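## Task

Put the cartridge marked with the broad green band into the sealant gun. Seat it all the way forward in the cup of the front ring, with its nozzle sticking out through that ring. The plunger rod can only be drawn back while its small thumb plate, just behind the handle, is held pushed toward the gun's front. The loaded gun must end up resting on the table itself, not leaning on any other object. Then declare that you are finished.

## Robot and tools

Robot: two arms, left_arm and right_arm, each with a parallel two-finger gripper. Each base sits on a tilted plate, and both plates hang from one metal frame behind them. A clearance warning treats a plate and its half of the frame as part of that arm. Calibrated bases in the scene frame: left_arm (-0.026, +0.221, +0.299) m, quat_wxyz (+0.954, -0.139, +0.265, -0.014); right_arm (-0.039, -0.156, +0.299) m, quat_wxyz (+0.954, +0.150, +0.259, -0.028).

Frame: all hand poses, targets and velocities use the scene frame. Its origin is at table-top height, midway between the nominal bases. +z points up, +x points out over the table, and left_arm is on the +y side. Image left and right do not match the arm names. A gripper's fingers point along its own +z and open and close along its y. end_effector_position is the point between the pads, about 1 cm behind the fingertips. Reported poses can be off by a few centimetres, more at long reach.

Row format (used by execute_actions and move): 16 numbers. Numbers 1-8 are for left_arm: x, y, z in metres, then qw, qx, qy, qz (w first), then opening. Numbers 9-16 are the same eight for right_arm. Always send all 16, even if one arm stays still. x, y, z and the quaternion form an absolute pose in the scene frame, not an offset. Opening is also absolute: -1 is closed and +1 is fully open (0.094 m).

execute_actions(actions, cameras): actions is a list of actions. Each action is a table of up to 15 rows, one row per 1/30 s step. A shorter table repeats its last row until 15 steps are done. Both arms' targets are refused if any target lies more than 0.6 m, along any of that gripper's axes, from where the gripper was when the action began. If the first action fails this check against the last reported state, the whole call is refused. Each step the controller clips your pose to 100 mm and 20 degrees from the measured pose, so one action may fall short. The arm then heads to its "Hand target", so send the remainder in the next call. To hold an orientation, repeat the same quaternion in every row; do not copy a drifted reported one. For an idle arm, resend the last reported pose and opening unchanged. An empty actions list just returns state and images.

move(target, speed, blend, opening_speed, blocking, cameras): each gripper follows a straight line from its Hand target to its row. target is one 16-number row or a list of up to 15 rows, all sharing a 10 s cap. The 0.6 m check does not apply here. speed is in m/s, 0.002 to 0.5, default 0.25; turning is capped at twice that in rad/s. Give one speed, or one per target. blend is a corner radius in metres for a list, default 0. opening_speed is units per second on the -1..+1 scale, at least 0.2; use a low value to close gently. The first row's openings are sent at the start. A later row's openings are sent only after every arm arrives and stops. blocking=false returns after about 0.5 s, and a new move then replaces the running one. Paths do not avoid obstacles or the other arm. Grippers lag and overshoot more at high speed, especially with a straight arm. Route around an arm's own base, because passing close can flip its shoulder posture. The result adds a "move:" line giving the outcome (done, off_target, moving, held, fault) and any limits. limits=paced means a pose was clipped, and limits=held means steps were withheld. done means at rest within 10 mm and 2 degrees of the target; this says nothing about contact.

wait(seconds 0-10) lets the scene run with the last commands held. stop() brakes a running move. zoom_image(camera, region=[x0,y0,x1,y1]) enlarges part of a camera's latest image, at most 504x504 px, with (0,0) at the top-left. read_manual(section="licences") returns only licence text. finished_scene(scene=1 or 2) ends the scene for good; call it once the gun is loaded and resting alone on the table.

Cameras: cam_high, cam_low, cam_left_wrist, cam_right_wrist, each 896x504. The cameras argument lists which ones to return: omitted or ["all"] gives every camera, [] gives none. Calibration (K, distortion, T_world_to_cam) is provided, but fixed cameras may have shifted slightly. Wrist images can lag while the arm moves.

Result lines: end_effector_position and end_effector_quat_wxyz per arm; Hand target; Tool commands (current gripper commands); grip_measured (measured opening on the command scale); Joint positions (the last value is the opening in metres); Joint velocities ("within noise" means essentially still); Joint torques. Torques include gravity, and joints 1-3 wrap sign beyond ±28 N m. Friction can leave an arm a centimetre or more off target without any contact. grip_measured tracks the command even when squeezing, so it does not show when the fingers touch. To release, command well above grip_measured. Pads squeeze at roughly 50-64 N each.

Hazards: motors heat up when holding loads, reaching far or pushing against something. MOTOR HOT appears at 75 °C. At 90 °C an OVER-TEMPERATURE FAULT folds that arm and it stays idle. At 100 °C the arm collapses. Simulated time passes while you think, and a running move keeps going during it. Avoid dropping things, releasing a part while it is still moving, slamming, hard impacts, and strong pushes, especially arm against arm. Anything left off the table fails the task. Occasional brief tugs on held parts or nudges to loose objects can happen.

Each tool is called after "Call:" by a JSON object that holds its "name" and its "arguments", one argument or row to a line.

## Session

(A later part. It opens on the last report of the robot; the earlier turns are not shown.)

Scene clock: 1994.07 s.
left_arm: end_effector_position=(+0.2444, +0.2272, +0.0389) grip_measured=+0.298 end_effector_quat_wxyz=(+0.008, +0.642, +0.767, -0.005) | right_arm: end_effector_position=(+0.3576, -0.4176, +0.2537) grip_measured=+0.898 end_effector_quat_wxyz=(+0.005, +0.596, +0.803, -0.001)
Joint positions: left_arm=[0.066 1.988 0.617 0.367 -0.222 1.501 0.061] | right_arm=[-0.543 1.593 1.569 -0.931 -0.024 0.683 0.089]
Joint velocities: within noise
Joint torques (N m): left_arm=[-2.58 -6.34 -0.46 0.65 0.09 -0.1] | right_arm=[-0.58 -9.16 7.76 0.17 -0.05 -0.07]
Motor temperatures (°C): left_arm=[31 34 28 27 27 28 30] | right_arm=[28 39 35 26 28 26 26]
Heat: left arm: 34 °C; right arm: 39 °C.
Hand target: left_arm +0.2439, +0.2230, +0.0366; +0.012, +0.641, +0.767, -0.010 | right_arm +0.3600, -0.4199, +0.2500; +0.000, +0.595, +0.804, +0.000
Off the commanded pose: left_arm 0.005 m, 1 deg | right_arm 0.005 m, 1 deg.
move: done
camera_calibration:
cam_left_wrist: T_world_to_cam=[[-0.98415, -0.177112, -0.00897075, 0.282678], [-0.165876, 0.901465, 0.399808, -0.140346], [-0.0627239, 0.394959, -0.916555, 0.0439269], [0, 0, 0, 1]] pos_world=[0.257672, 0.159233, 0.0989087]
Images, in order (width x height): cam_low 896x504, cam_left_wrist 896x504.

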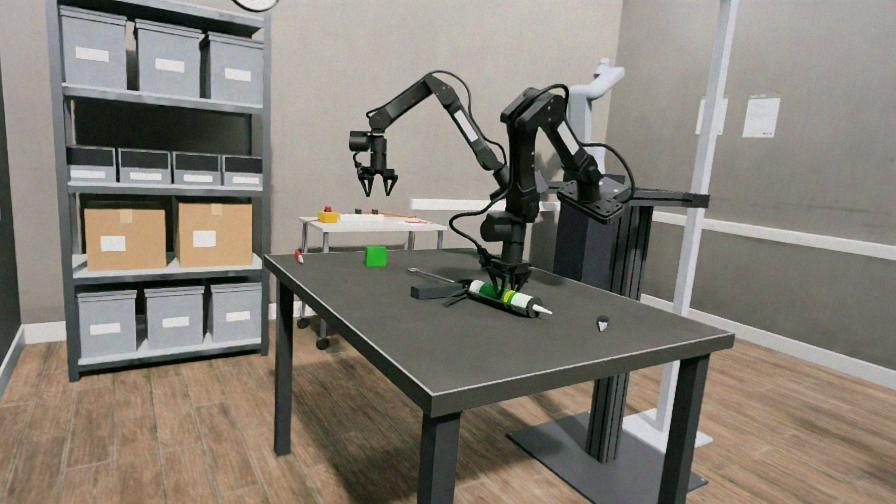

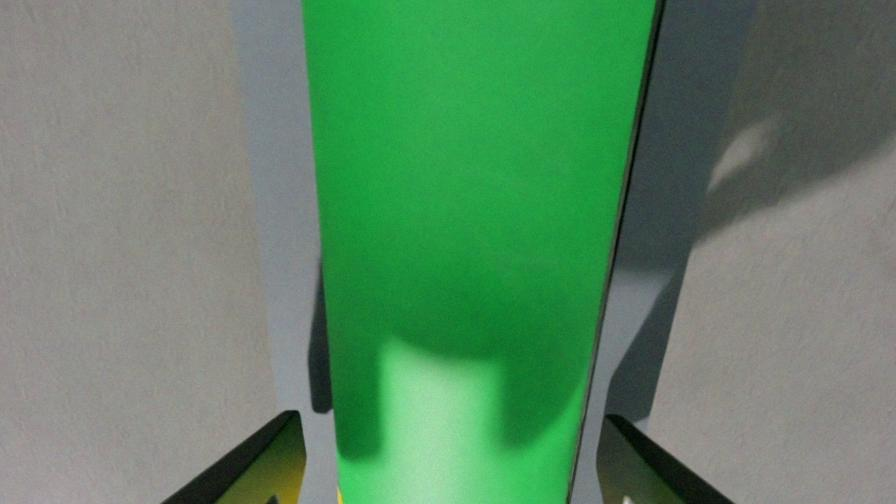

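Call:
{"name": "move", "arguments": {
  "target": [
    [0.2440,0.2200,0.09,0.0120,0.6412,0.7671,-0.0100,0.3,0.36,-0.42,0.25,0,0.5948,0.8039,0,0.9],
    [0.2600,0.11,0.23,0,0.6354,0.7722,0,0.3,0.36,-0.42,0.25,0,0.5948,0.8039,0,0.9]
  ],
  "speed": 0.15
}}

Call:
{"name": "zoom_image", "arguments": {
  "camera": "cam_low",
  "region": [400, 250, 560, 330]
}}

Scene clock: 2003.30 s.
left_arm: end_effector_position=(+0.2594, +0.1124, +0.2270) grip_measured=+0.298 end_effector_quat_wxyz=(+0.001, +0.635, +0.773, +0.001) | right_arm: end_effector_position=(+0.3576, -0.4176, +0.2537) grip_measured=+0.898 end_effector_quat_wxyz=(+0.005, +0.596, +0.803, -0.001)
Joint positions: left_arm=[-0.631 1.505 0.812 -0.587 -0.543 0.796 0.061] | right_arm=[-0.543 1.593 1.569 -0.931 -0.024 0.683 0.089]
Joint velocities: within noise
Joint torques (N m): left_arm=[-4.26 -5.39 5.42 0.32 -0.03 -0.12] | right_arm=[-0.59 -9.1 7.79 0.18 -0.06 -0.03]
Motor temperatures (°C): left_arm=[31 34 28 27 27 28 30] | right_arm=[28 39 35 26 28 26 26]
Heat: left arm: 34 °C; right arm: 39 °C.
Hand target: left_arm +0.2600, +0.1101, +0.2300; +0.000, +0.635, +0.772, +0.000 | right_arm +0.3600, -0.4199, +0.2500; +0.000, +0.595, +0.804, +0.000
Off the commanded pose: left_arm 0.004 m, 0 deg | right_arm 0.005 m, 1 deg.
move: done
camera_calibration:
cam_left_wrist: T_world_to_cam=[[-0.980636, -0.195616, -0.00932929, 0.279957], [-0.181647, 0.890737, 0.416643, -0.108089], [-0.073192, 0.41027, -0.909022, 0.261933], [0, 0, 0, 1]] pos_world=[0.274074, 0.0435791, 0.285749]
cam_right_wrist: T_world_to_cam=[[-0.959062, -0.283194, -0.00110753, 0.224848], [-0.257394, 0.870043, 0.420444, 0.386668], [-0.118104, 0.403517, -0.907318, 0.528143], [0, 0, 0, 1]] pos_world=[0.377545, -0.485857, 0.31687]

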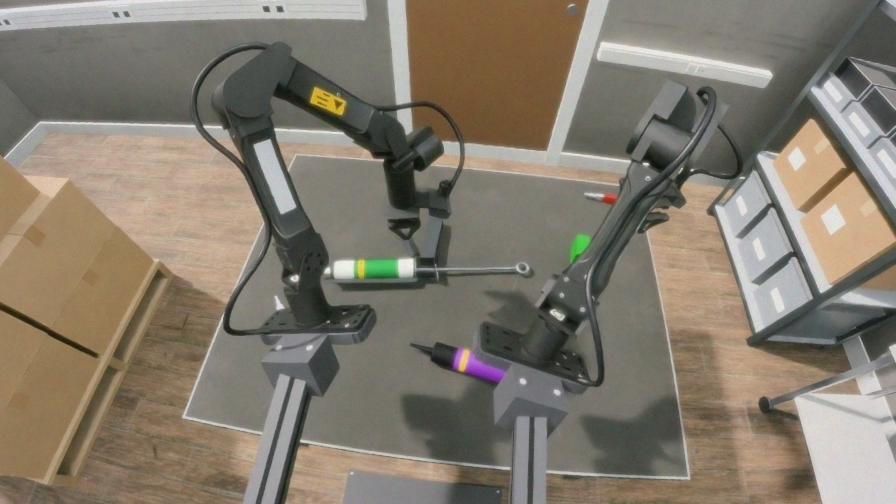

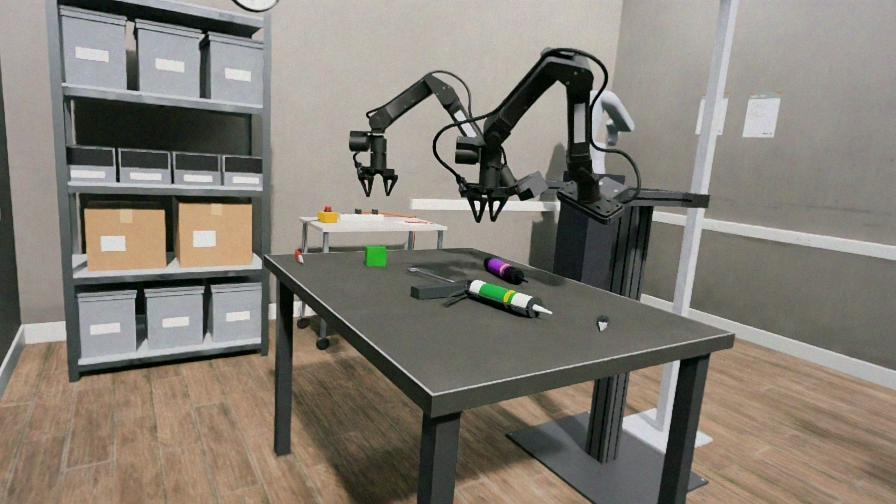

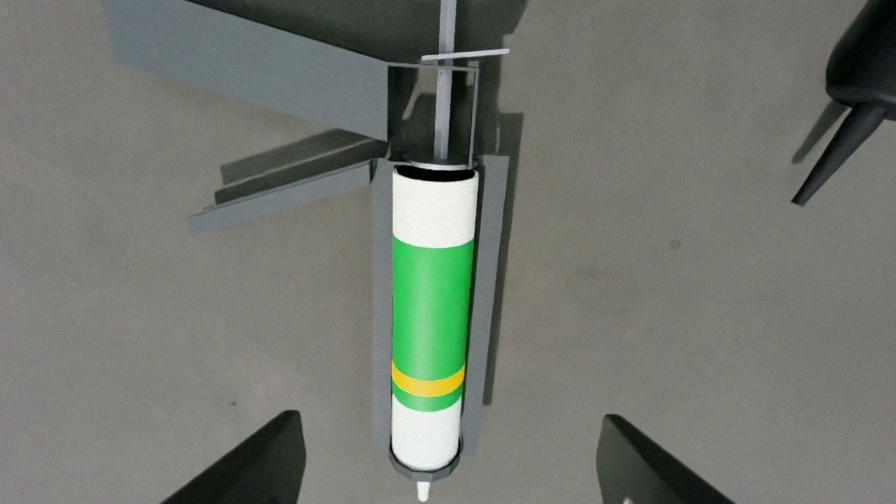

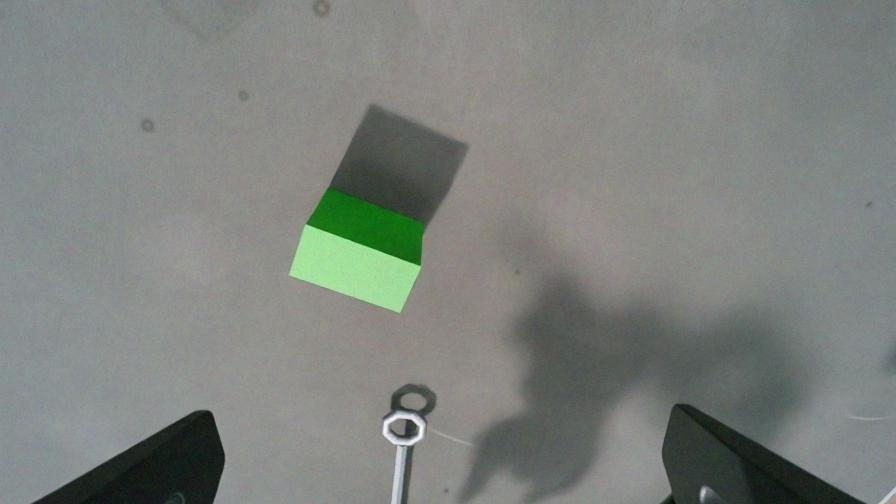

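Scaled by 3.150.

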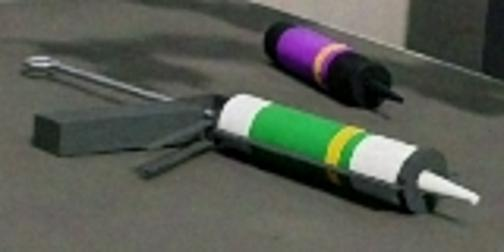

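Call:
{"name": "move", "arguments": {
  "target": [0.2300,0.25,0.18,0,0.6354,0.7722,0,0.3,0.36,-0.42,0.25,0,0.5948,0.8039,0,0.9],
  "speed": 0.15,
  "cameras": ["cam_left_wrist"]
}}

Scene clock: 2026.57 s.
left_arm: end_effector_position=(+0.2289, +0.2506, +0.1784) grip_measured=+0.298 end_effector_quat_wxyz=(-0.010, +0.634, +0.773, -0.001) | right_arm: end_effector_position=(+0.3576, -0.4176, +0.2537) grip_measured=+0.898 end_effector_quat_wxyz=(+0.005, +0.596, +0.803, -0.001)
Joint positions: left_arm=[-0.009 1.234 0.492 -0.299 -0.291 1.409 0.061] | right_arm=[-0.543 1.593 1.569 -0.931 -0.024 0.683 0.089]
Joint velocities: within noise
Joint torques (N m): left_arm=[-0.84 -6.53 2.43 0.64 0.12 0.08] | right_arm=[-0.47 -9.13 7.86 0.18 -0.05 -0.05]
Motor temperatures (°C): left_arm=[31 34 29 27 27 28 29] | right_arm=[28 39 35 26 28 26 26]
Heat: left arm: 34 °C; right arm: 39 °C.
Hand target: left_arm +0.2301, +0.2501, +0.1800; +0.000, +0.635, +0.772, +0.000 | right_arm +0.3600, -0.4199, +0.2500; +0.000, +0.595, +0.804, +0.000
Off the commanded pose: left_arm 0.002 m, 1 deg | right_arm 0.005 m, 1 deg.
move: done
camera_calibration:
cam_left_wrist: T_world_to_cam=[[-0.980444, -0.196679, 0.0069039, 0.274024], [-0.174782, 0.886338, 0.428784, -0.219141], [-0.090452, 0.419192, -0.903381, 0.159533], [0, 0, 0, 1]] pos_world=[0.244793, 0.181253, 0.236191]
Images, in order (width x height): cam_left_wrist 896x504.

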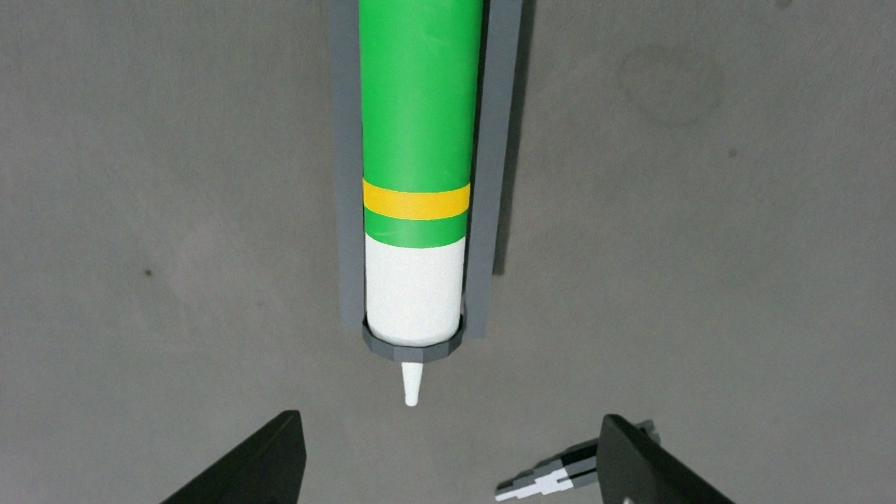

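Call:
{"name": "move", "arguments": {
  "target": [
    [0.2440,0.2220,0.09,0.0120,0.6412,0.7671,-0.0100,0.3,0.36,-0.42,0.25,0,0.5948,0.8039,0,0.9],
    [0.2440,0.2220,0.0350,0.0120,0.6412,0.7671,-0.0100,0.3,0.36,-0.42,0.25,0,0.5948,0.8039,0,0.9]
  ],
  "speed": [0.15,0.06],
  "cameras": ["cam_left_wrist"]
}}

Scene clock: 2069.40 s.
left_arm: end_effector_position=(+0.2489, +0.2246, +0.0404) grip_measured=+0.298 end_effector_quat_wxyz=(+0.013, +0.637, +0.771, -0.002) | right_arm: end_effector_position=(+0.3576, -0.4176, +0.2537) grip_measured=+0.898 end_effector_quat_wxyz=(+0.005, +0.596, +0.803, -0.001)
Joint positions: left_arm=[0.055 1.983 0.619 0.371 -0.225 1.482 0.061] | right_arm=[-0.543 1.593 1.569 -0.931 -0.024 0.683 0.089]
Joint velocities: within noise
Joint torques (N m): left_arm=[-1.83 -5.23 -0.17 0.68 0.08 0.11] | right_arm=[-0.54 -9.05 7.8 0.19 -0.06 -0.02]
Motor temperatures (°C): left_arm=[31 33 28 27 27 28 29] | right_arm=[28 39 35 26 28 26 26]
Heat: left arm: 33 °C; right arm: 39 °C.
Hand target: left_arm +0.2440, +0.2221, +0.0353; +0.012, +0.641, +0.767, -0.010 | right_arm +0.3600, -0.4199, +0.2500; +0.000, +0.595, +0.804, +0.000
Off the commanded pose: left_arm 0.008 m, 1 deg | right_arm 0.005 m, 1 deg.
move: done
camera_calibration:
cam_left_wrist: T_world_to_cam=[[-0.981717, -0.189156, -0.0212702, 0.289246], [-0.181963, 0.899798, 0.396552, -0.133336], [-0.0558712, 0.393172, -0.917766, 0.0453519], [0, 0, 0, 1]] pos_world=[0.262229, 0.156857, 0.100649]
Images, in order (width x height): cam_left_wrist 896x504.

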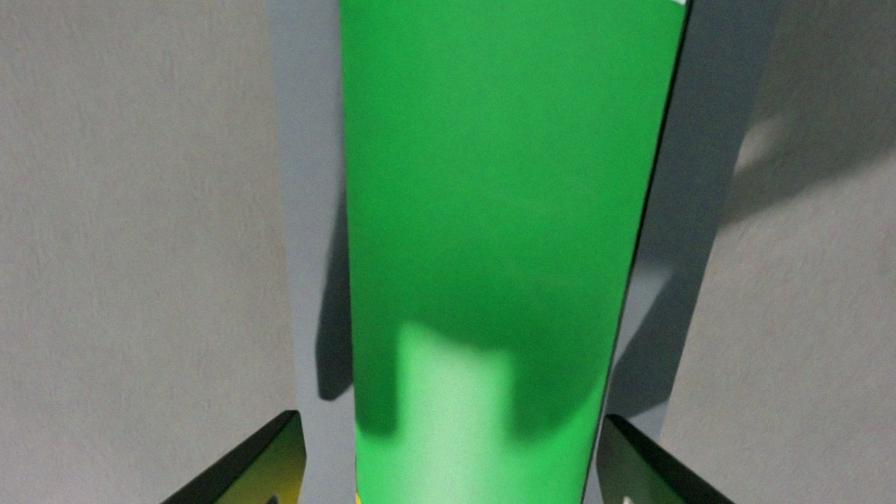

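Call:
{"name": "move", "arguments": {
  "target": [0.2370,0.2230,0.0350,0.0080,0.6370,0.7707,-0.0070,0.3,0.36,-0.42,0.25,0,0.5948,0.8039,0,0.9],
  "speed": [0.06],
  "cameras": ["cam_left_wrist"]
}}

Scene clock: 2073.87 s.
left_arm: end_effector_position=(+0.2478, +0.2245, +0.0409) grip_measured=+0.298 end_effector_quat_wxyz=(+0.017, +0.636, +0.771, +0.002) | right_arm: end_effector_position=(+0.3576, -0.4176, +0.2537) grip_measured=+0.898 end_effector_quat_wxyz=(+0.005, +0.596, +0.803, -0.001)
Joint positions: left_arm=[0.055 1.983 0.604 0.398 -0.225 1.483 0.061] | right_arm=[-0.543 1.593 1.569 -0.931 -0.024 0.683 0.089]
Joint velocities: within noise
Joint torques (N m): left_arm=[-1.76 -4.79 -1.22 0.7 -0.01 -0.06] | right_arm=[-0.46 -9.09 7.72 0.19 -0.06 -0.05]
Motor temperatures (°C): left_arm=[31 33 28 27 27 28 28] | right_arm=[28 39 35 26 28 26 26]
Heat: left arm: 33 °C; right arm: 39 °C.
Hand target: left_arm +0.2370, +0.2231, +0.0355; +0.008, +0.637, +0.771, -0.007 | right_arm +0.3600, -0.4199, +0.2500; +0.000, +0.595, +0.804, +0.000
Off the commanded pose: left_arm 0.012 m, 1 deg | right_arm 0.005 m, 1 deg.
move: off_target (left_arm)
camera_calibration:
cam_left_wrist: T_world_to_cam=[[-0.980964, -0.191494, -0.0322562, 0.288928], [-0.188519, 0.899227, 0.394779, -0.131821], [-0.0465921, 0.393345, -0.91821, 0.0434965], [0, 0, 0, 1]] pos_world=[0.260603, 0.156756, 0.101299]
Images, in order (width x height): cam_left_wrist 896x504.

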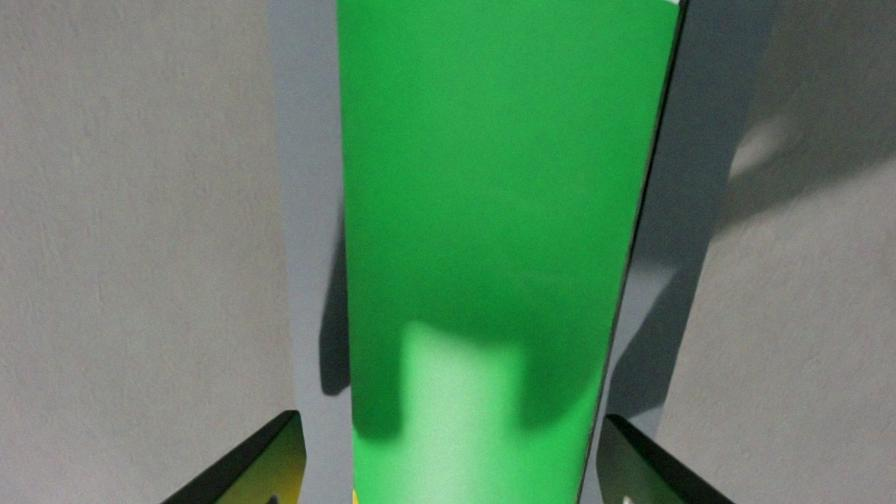

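Call:
{"name": "move", "arguments": {
  "target": [
    [0.2380,0.2220,0.07,0.0050,0.6370,0.7707,-0.0040,0.35,0.36,-0.42,0.25,0,0.5948,0.8039,0,0.9],
    [0.2390,0.2220,0.0340,0.0050,0.6370,0.7707,-0.0040,0.35,0.36,-0.42,0.25,0,0.5948,0.8039,0,0.9]
  ],
  "speed": [0.15,0.06],
  "cameras": ["cam_left_wrist"]
}}

Scene clock: 2080.50 s.
left_arm: end_effector_position=(+0.2436, +0.2244, +0.0392) grip_measured=+0.348 end_effector_quat_wxyz=(+0.006, +0.633, +0.774, +0.004) | right_arm: end_effector_position=(+0.3576, -0.4176, +0.2537) grip_measured=+0.898 end_effector_quat_wxyz=(+0.005, +0.596, +0.803, -0.001)
Joint positions: left_arm=[0.046 1.995 0.606 0.392 -0.248 1.464 0.063] | right_arm=[-0.543 1.593 1.569 -0.931 -0.024 0.683 0.089]
Joint velocities: within noise
Joint torques (N m): left_arm=[-1.76 -5.14 -0.51 0.69 0.09 0.1] | right_arm=[-0.54 -9.07 7.88 0.18 -0.06 -0.04]
Motor temperatures (°C): left_arm=[31 33 28 27 27 28 28] | right_arm=[28 39 35 26 28 26 26]
Heat: left arm: 33 °C; right arm: 39 °C.
Hand target: left_arm +0.2388, +0.2220, +0.0343; +0.005, +0.637, +0.771, -0.004 | right_arm +0.3600, -0.4199, +0.2500; +0.000, +0.595, +0.804, +0.000
Off the commanded pose: left_arm 0.007 m, 1 deg | right_arm 0.005 m, 1 deg.
move: done
camera_calibration:
cam_left_wrist: T_world_to_cam=[[-0.979768, -0.199074, -0.0205958, 0.285642], [-0.189701, 0.890951, 0.412578, -0.130404], [-0.0637839, 0.408138, -0.910689, 0.0423619], [0, 0, 0, 1]] pos_world=[0.257827, 0.155758, 0.0982635]
Images, in order (width x height): cam_left_wrist 896x504.

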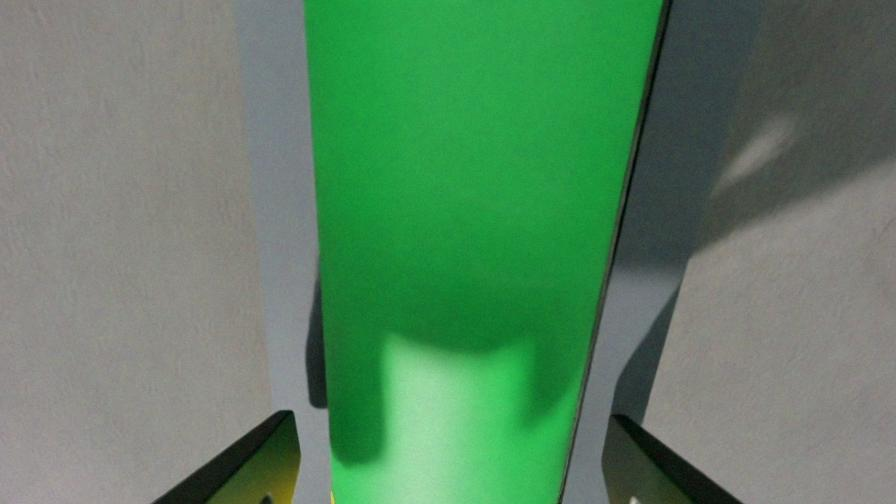

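Call:
{"name": "move", "arguments": {
  "target": [
    [0.2390,0.2220,0.0340,0.0050,0.6370,0.7707,-0.0040,-0.3,0.36,-0.42,0.25,0,0.5948,0.8039,0,0.9]
  ],
  "speed": 0.05,
  "opening_speed": 0.4,
  "cameras": []
}}

Call:
{"name": "move", "arguments": {
  "target": [
    [0.2350,0.2470,0.0340,0.0050,0.6370,0.7707,-0.0040,-0.3,0.36,-0.42,0.25,0,0.5948,0.8039,0,0.9]
  ],
  "speed": 0.1,
  "cameras": ["cam_low"]
}}

Call:
{"name": "zoom_image", "arguments": {
  "camera": "cam_low",
  "region": [460, 260, 560, 330]
}}

Scene clock: 2089.53 s.
left_arm: end_effector_position=(+0.2439, +0.2244, +0.0392) grip_measured=-0.058 end_effector_quat_wxyz=(+0.007, +0.634, +0.773, +0.004) | right_arm: end_effector_position=(+0.3576, -0.4176, +0.2537) grip_measured=+0.898 end_effector_quat_wxyz=(+0.005, +0.596, +0.803, -0.001)
Joint positions: left_arm=[0.046 1.995 0.606 0.394 -0.248 1.466 0.044] | right_arm=[-0.543 1.593 1.569 -0.931 -0.024 0.683 0.089]
Joint velocities: within noise
Joint torques (N m): left_arm=[-1.8 -5.27 -0.47 0.69 0.08 0.06] | right_arm=[-0.47 -9.01 7.69 0.18 -0.02 -0.06]
Motor temperatures (°C): left_arm=[31 33 28 27 27 28 28] | right_arm=[28 39 35 26 28 26 26]
Heat: left arm: 33 °C; right arm: 39 °C.
Hand target: left_arm +0.2389, +0.2221, +0.0343; +0.005, +0.637, +0.771, -0.004 | right_arm +0.3600, -0.4199, +0.2500; +0.000, +0.595, +0.804, +0.000
Off the commanded pose: left_arm 0.008 m, 1 deg | right_arm 0.005 m, 1 deg.
move: done
No camera images: "cameras" was empty.

Scene clock: 2090.47 s.
left_arm: end_effector_position=(+0.2425, +0.2288, +0.0386) grip_measured=-0.060 end_effector_quat_wxyz=(+0.036, +0.637, +0.769, -0.022) | right_arm: end_effector_position=(+0.3576, -0.4176, +0.2537) grip_measured=+0.898 end_effector_quat_wxyz=(+0.005, +0.596, +0.803, -0.001)
Joint positions: left_arm=[0.115 1.981 0.591 0.407 -0.13 1.535 0.044] | right_arm=[-0.543 1.593 1.569 -0.931 -0.024 0.683 0.089]
Joint velocities: within noise
Joint torques (N m): left_arm=[0.28 -6.42 -0.81 0.6 -0.52 0.18] | right_arm=[-0.59 -9.1 7.84 0.17 -0.05 -0.05]
Motor temperatures (°C): left_arm=[31 33 28 27 27 28 29] | right_arm=[28 39 35 26 28 26 26]
Heat: left arm: 33 °C; right arm: 39 °C.
Hand target: left_arm +0.2347, +0.2464, +0.0347; +0.005, +0.637, +0.771, -0.005 | right_arm +0.3600, -0.4199, +0.2500; +0.000, +0.595, +0.804, +0.000
Off the commanded pose: left_arm 0.020 m, 4 deg | right_arm 0.005 m, 1 deg.
move: off_target (left_arm)
Images, in order (width x height): cam_low 896x504.

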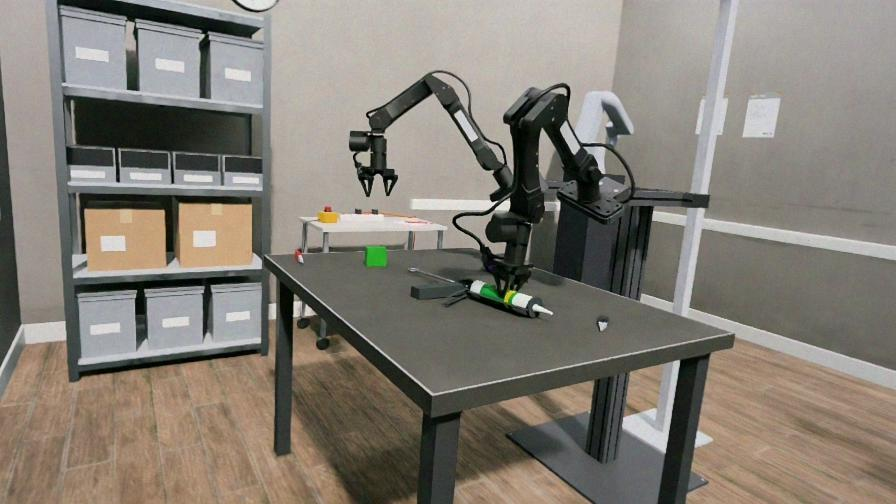

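Scaled by 5.040.

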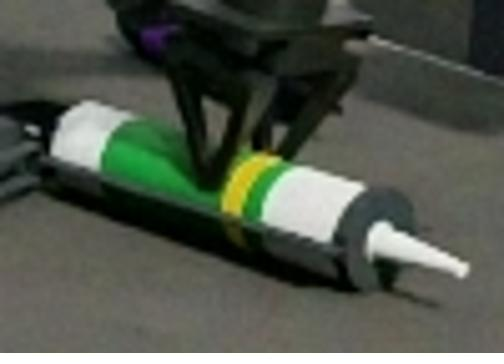

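Call:
{"name": "move", "arguments": {
  "target": [
    [0.2340,0.2540,0.0340,0.0050,0.6370,0.7707,-0.0040,-0.3,0.36,-0.42,0.25,0,0.5948,0.8039,0,0.9]
  ],
  "speed": 0.1,
  "cameras": ["cam_low","cam_left_wrist"]
}}

Call:
{"name": "zoom_image", "arguments": {
  "camera": "cam_low",
  "region": [460, 260, 560, 330]
}}

Scene clock: 2101.93 s.
left_arm: end_effector_position=(+0.2431, +0.2324, +0.0383) grip_measured=-0.062 end_effector_quat_wxyz=(+0.043, +0.637, +0.769, -0.027) | right_arm: end_effector_position=(+0.3576, -0.4176, +0.2537) grip_measured=+0.898 end_effector_quat_wxyz=(+0.005, +0.596, +0.803, -0.001)
Joint positions: left_arm=[0.139 1.977 0.591 0.407 -0.101 1.555 0.044] | right_arm=[-0.543 1.593 1.569 -0.931 -0.024 0.683 0.089]
Joint velocities: within noise
Joint torques (N m): left_arm=[0.73 -6.86 -1.17 0.62 -0.67 0.16] | right_arm=[-0.51 -9.06 7.84 0.15 -0.03 -0.06]
Motor temperatures (°C): left_arm=[30 33 28 27 27 28 29] | right_arm=[28 39 35 26 28 26 26]
Heat: left arm: 33 °C; right arm: 39 °C.
Hand target: left_arm +0.2339, +0.2533, +0.0349; +0.005, +0.637, +0.771, -0.005 | right_arm +0.3600, -0.4199, +0.2500; +0.000, +0.595, +0.804, +0.000
Off the commanded pose: left_arm 0.024 m, 5 deg | right_arm 0.005 m, 1 deg.
move: off_target (left_arm)
camera_calibration:
cam_left_wrist: T_world_to_cam=[[-0.981952, -0.18801, -0.0205416, 0.284742], [-0.184471, 0.928146, 0.323289, -0.143778], [-0.0417161, 0.321244, -0.946077, 0.0544021], [0, 0, 0, 1]] pos_world=[0.255349, 0.169505, 0.1038]
Images, in order (width x height): cam_low 896x504, cam_left_wrist 896x504.

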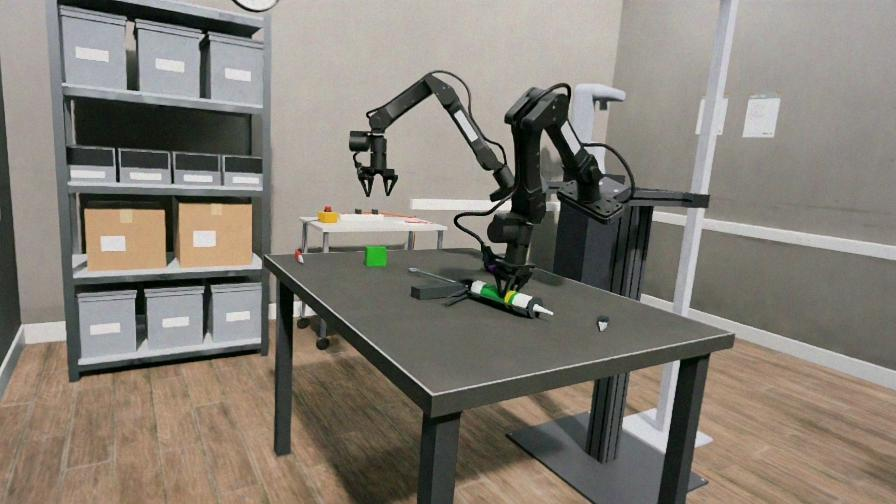

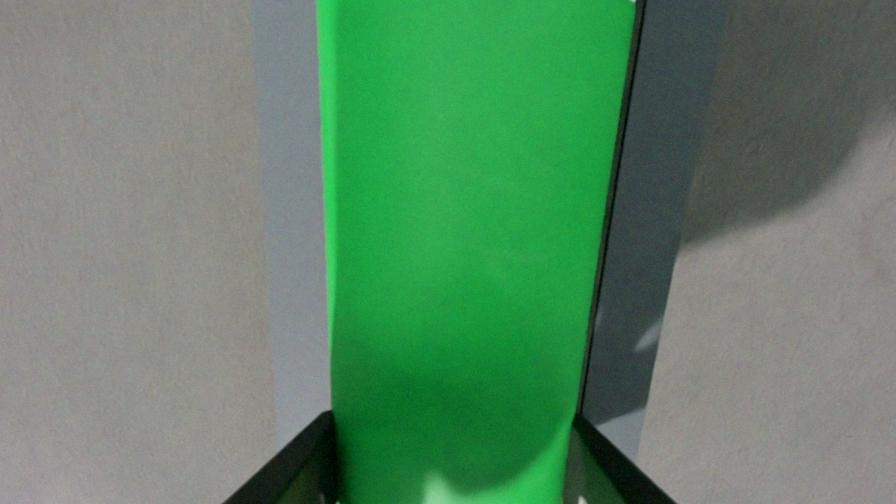

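Scaled by 5.040.

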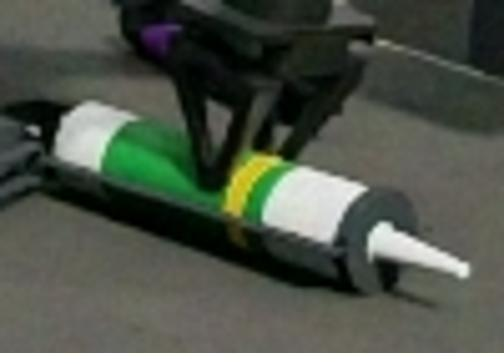

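Call:
{"name": "move", "arguments": {
  "target": [
    [0.2400,0.2320,0.0360,0.0250,0.6370,0.7707,-0.0180,-0.3,0.36,-0.42,0.25,0,0.5948,0.8039,0,0.9]
  ],
  "speed": 0.1,
  "cameras": []
}}

Call:
{"name": "move", "arguments": {
  "target": [
    [0.2400,0.2320,0.0360,0.0250,0.6370,0.7707,-0.0180,0.35,0.36,-0.42,0.25,0,0.5948,0.8039,0,0.9],
    [0.2400,0.2320,0.08,0.0,0.6370,0.7707,-0.0,0.35,0.36,-0.42,0.25,0,0.5948,0.8039,0,0.9],
    [0.2300,0.25,0.18,0,0.6354,0.7722,0,0.3,0.36,-0.42,0.25,0,0.5948,0.8039,0,0.9]
  ],
  "speed": 0.15,
  "opening_speed": 0.5
}}

Scene clock: 2113.20 s.
left_arm: end_effector_position=(+0.2430, +0.2298, +0.0392) grip_measured=-0.063 end_effector_quat_wxyz=(+0.037, +0.639, +0.768, -0.021) | right_arm: end_effector_position=(+0.3576, -0.4176, +0.2537) grip_measured=+0.898 end_effector_quat_wxyz=(+0.005, +0.596, +0.803, -0.001)
Joint positions: left_arm=[0.118 1.977 0.59 0.407 -0.129 1.541 0.044] | right_arm=[-0.543 1.593 1.569 -0.931 -0.024 0.683 0.089]
Joint velocities: within noise
Joint torques (N m): left_arm=[-2.03 -6.02 -0.24 0.57 -0.18 -0.11] | right_arm=[-0.61 -9.07 7.84 0.2 -0.03 -0.07]
Motor temperatures (°C): left_arm=[30 34 28 27 27 28 30] | right_arm=[28 39 35 26 28 26 26]
Heat: left arm: 34 °C; right arm: 39 °C.
Hand target: left_arm +0.2400, +0.2321, +0.0361; +0.025, +0.637, +0.770, -0.018 | right_arm +0.3600, -0.4199, +0.2500; +0.000, +0.595, +0.804, +0.000
Off the commanded pose: left_arm 0.005 m, 1 deg | right_arm 0.005 m, 1 deg.
move: done
No camera images: "cameras" was empty.

Scene clock: 2117.13 s.
left_arm: end_effector_position=(+0.2280, +0.2512, +0.1755) grip_measured=+0.302 end_effector_quat_wxyz=(-0.003, +0.637, +0.771, +0.000) | right_arm: end_effector_position=(+0.3576, -0.4176, +0.2537) grip_measured=+0.898 end_effector_quat_wxyz=(+0.005, +0.596, +0.803, -0.001)
Joint positions: left_arm=[0.004 1.235 0.475 -0.266 -0.278 1.431 0.061] | right_arm=[-0.543 1.593 1.569 -0.931 -0.024 0.683 0.089]
Joint velocities: within noise
Joint torques (N m): left_arm=[-1.85 -6.48 3.6 0.34 -0.02 -0.16] | right_arm=[-0.49 -9.1 7.77 0.19 -0.05 -0.04]
Motor temperatures (°C): left_arm=[30 34 28 27 27 28 29] | right_arm=[28 39 35 26 28 26 26]
Heat: left arm: 34 °C; right arm: 39 °C.
Hand target: left_arm +0.2300, +0.2500, +0.1798; +0.000, +0.635, +0.772, +0.000 | right_arm +0.3600, -0.4199, +0.2500; +0.000, +0.595, +0.804, +0.000
Off the commanded pose: left_arm 0.005 m, 0 deg | right_arm 0.005 m, 1 deg.
move: done
camera_calibration:
cam_left_wrist: T_world_to_cam=[[-0.981831, -0.18974, -0.00261662, 0.273475], [-0.173151, 0.890176, 0.421433, -0.218606], [-0.0776336, 0.414229, -0.906856, 0.155481], [0, 0, 0, 1]] pos_world=[0.242725, 0.182083, 0.233842]
cam_right_wrist: T_world_to_cam=[[-0.959062, -0.283194, -0.00110753, 0.224848], [-0.257394, 0.870043, 0.420444, 0.386668], [-0.118104, 0.403517, -0.907318, 0.528143], [0, 0, 0, 1]] pos_world=[0.377545, -0.485857, 0.31687]

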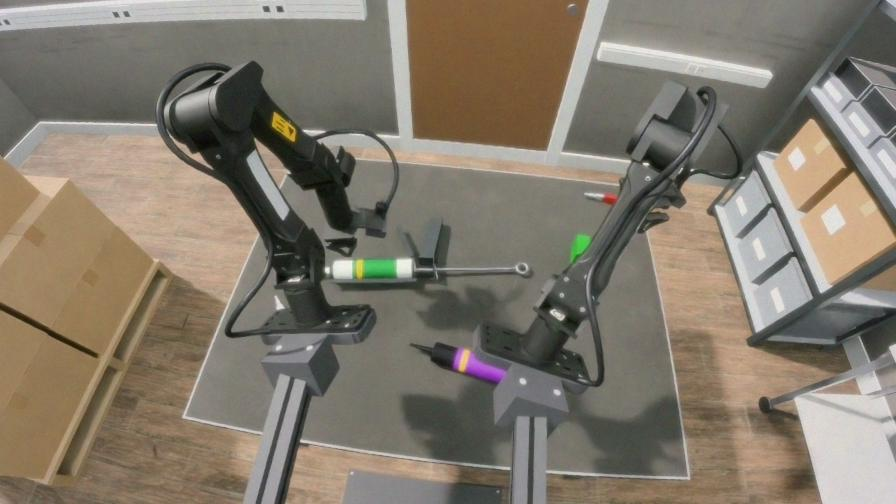

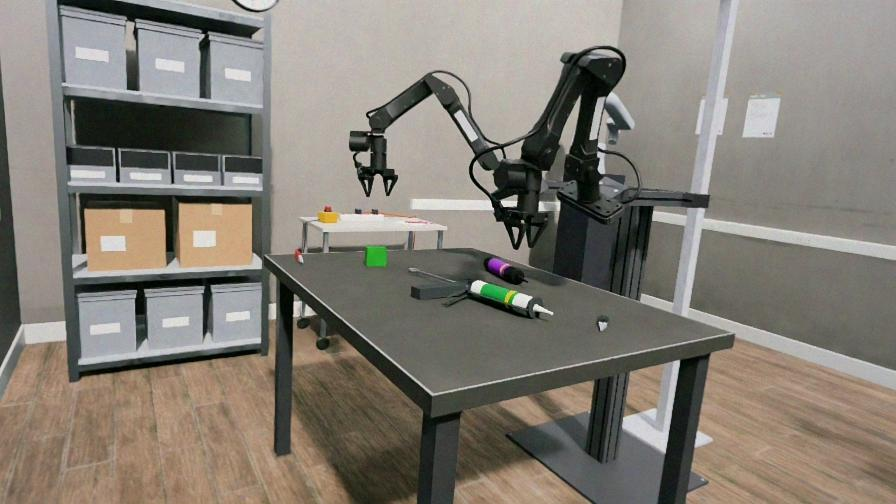

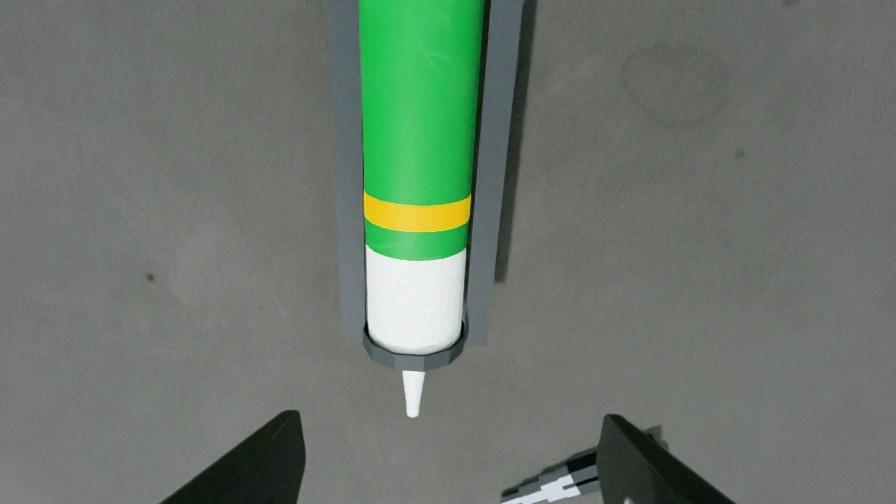

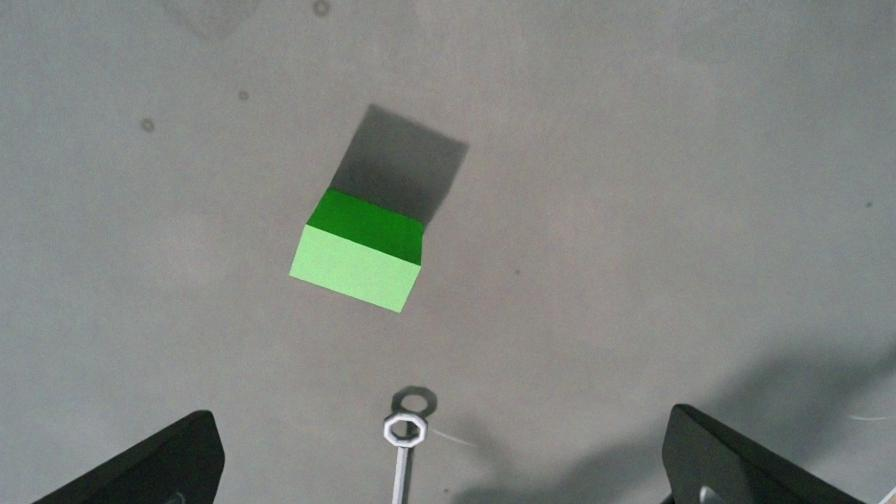

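Call:
{"name": "finished_scene", "arguments": {
  "scene": 1
}}

The scene is finished: the task was done.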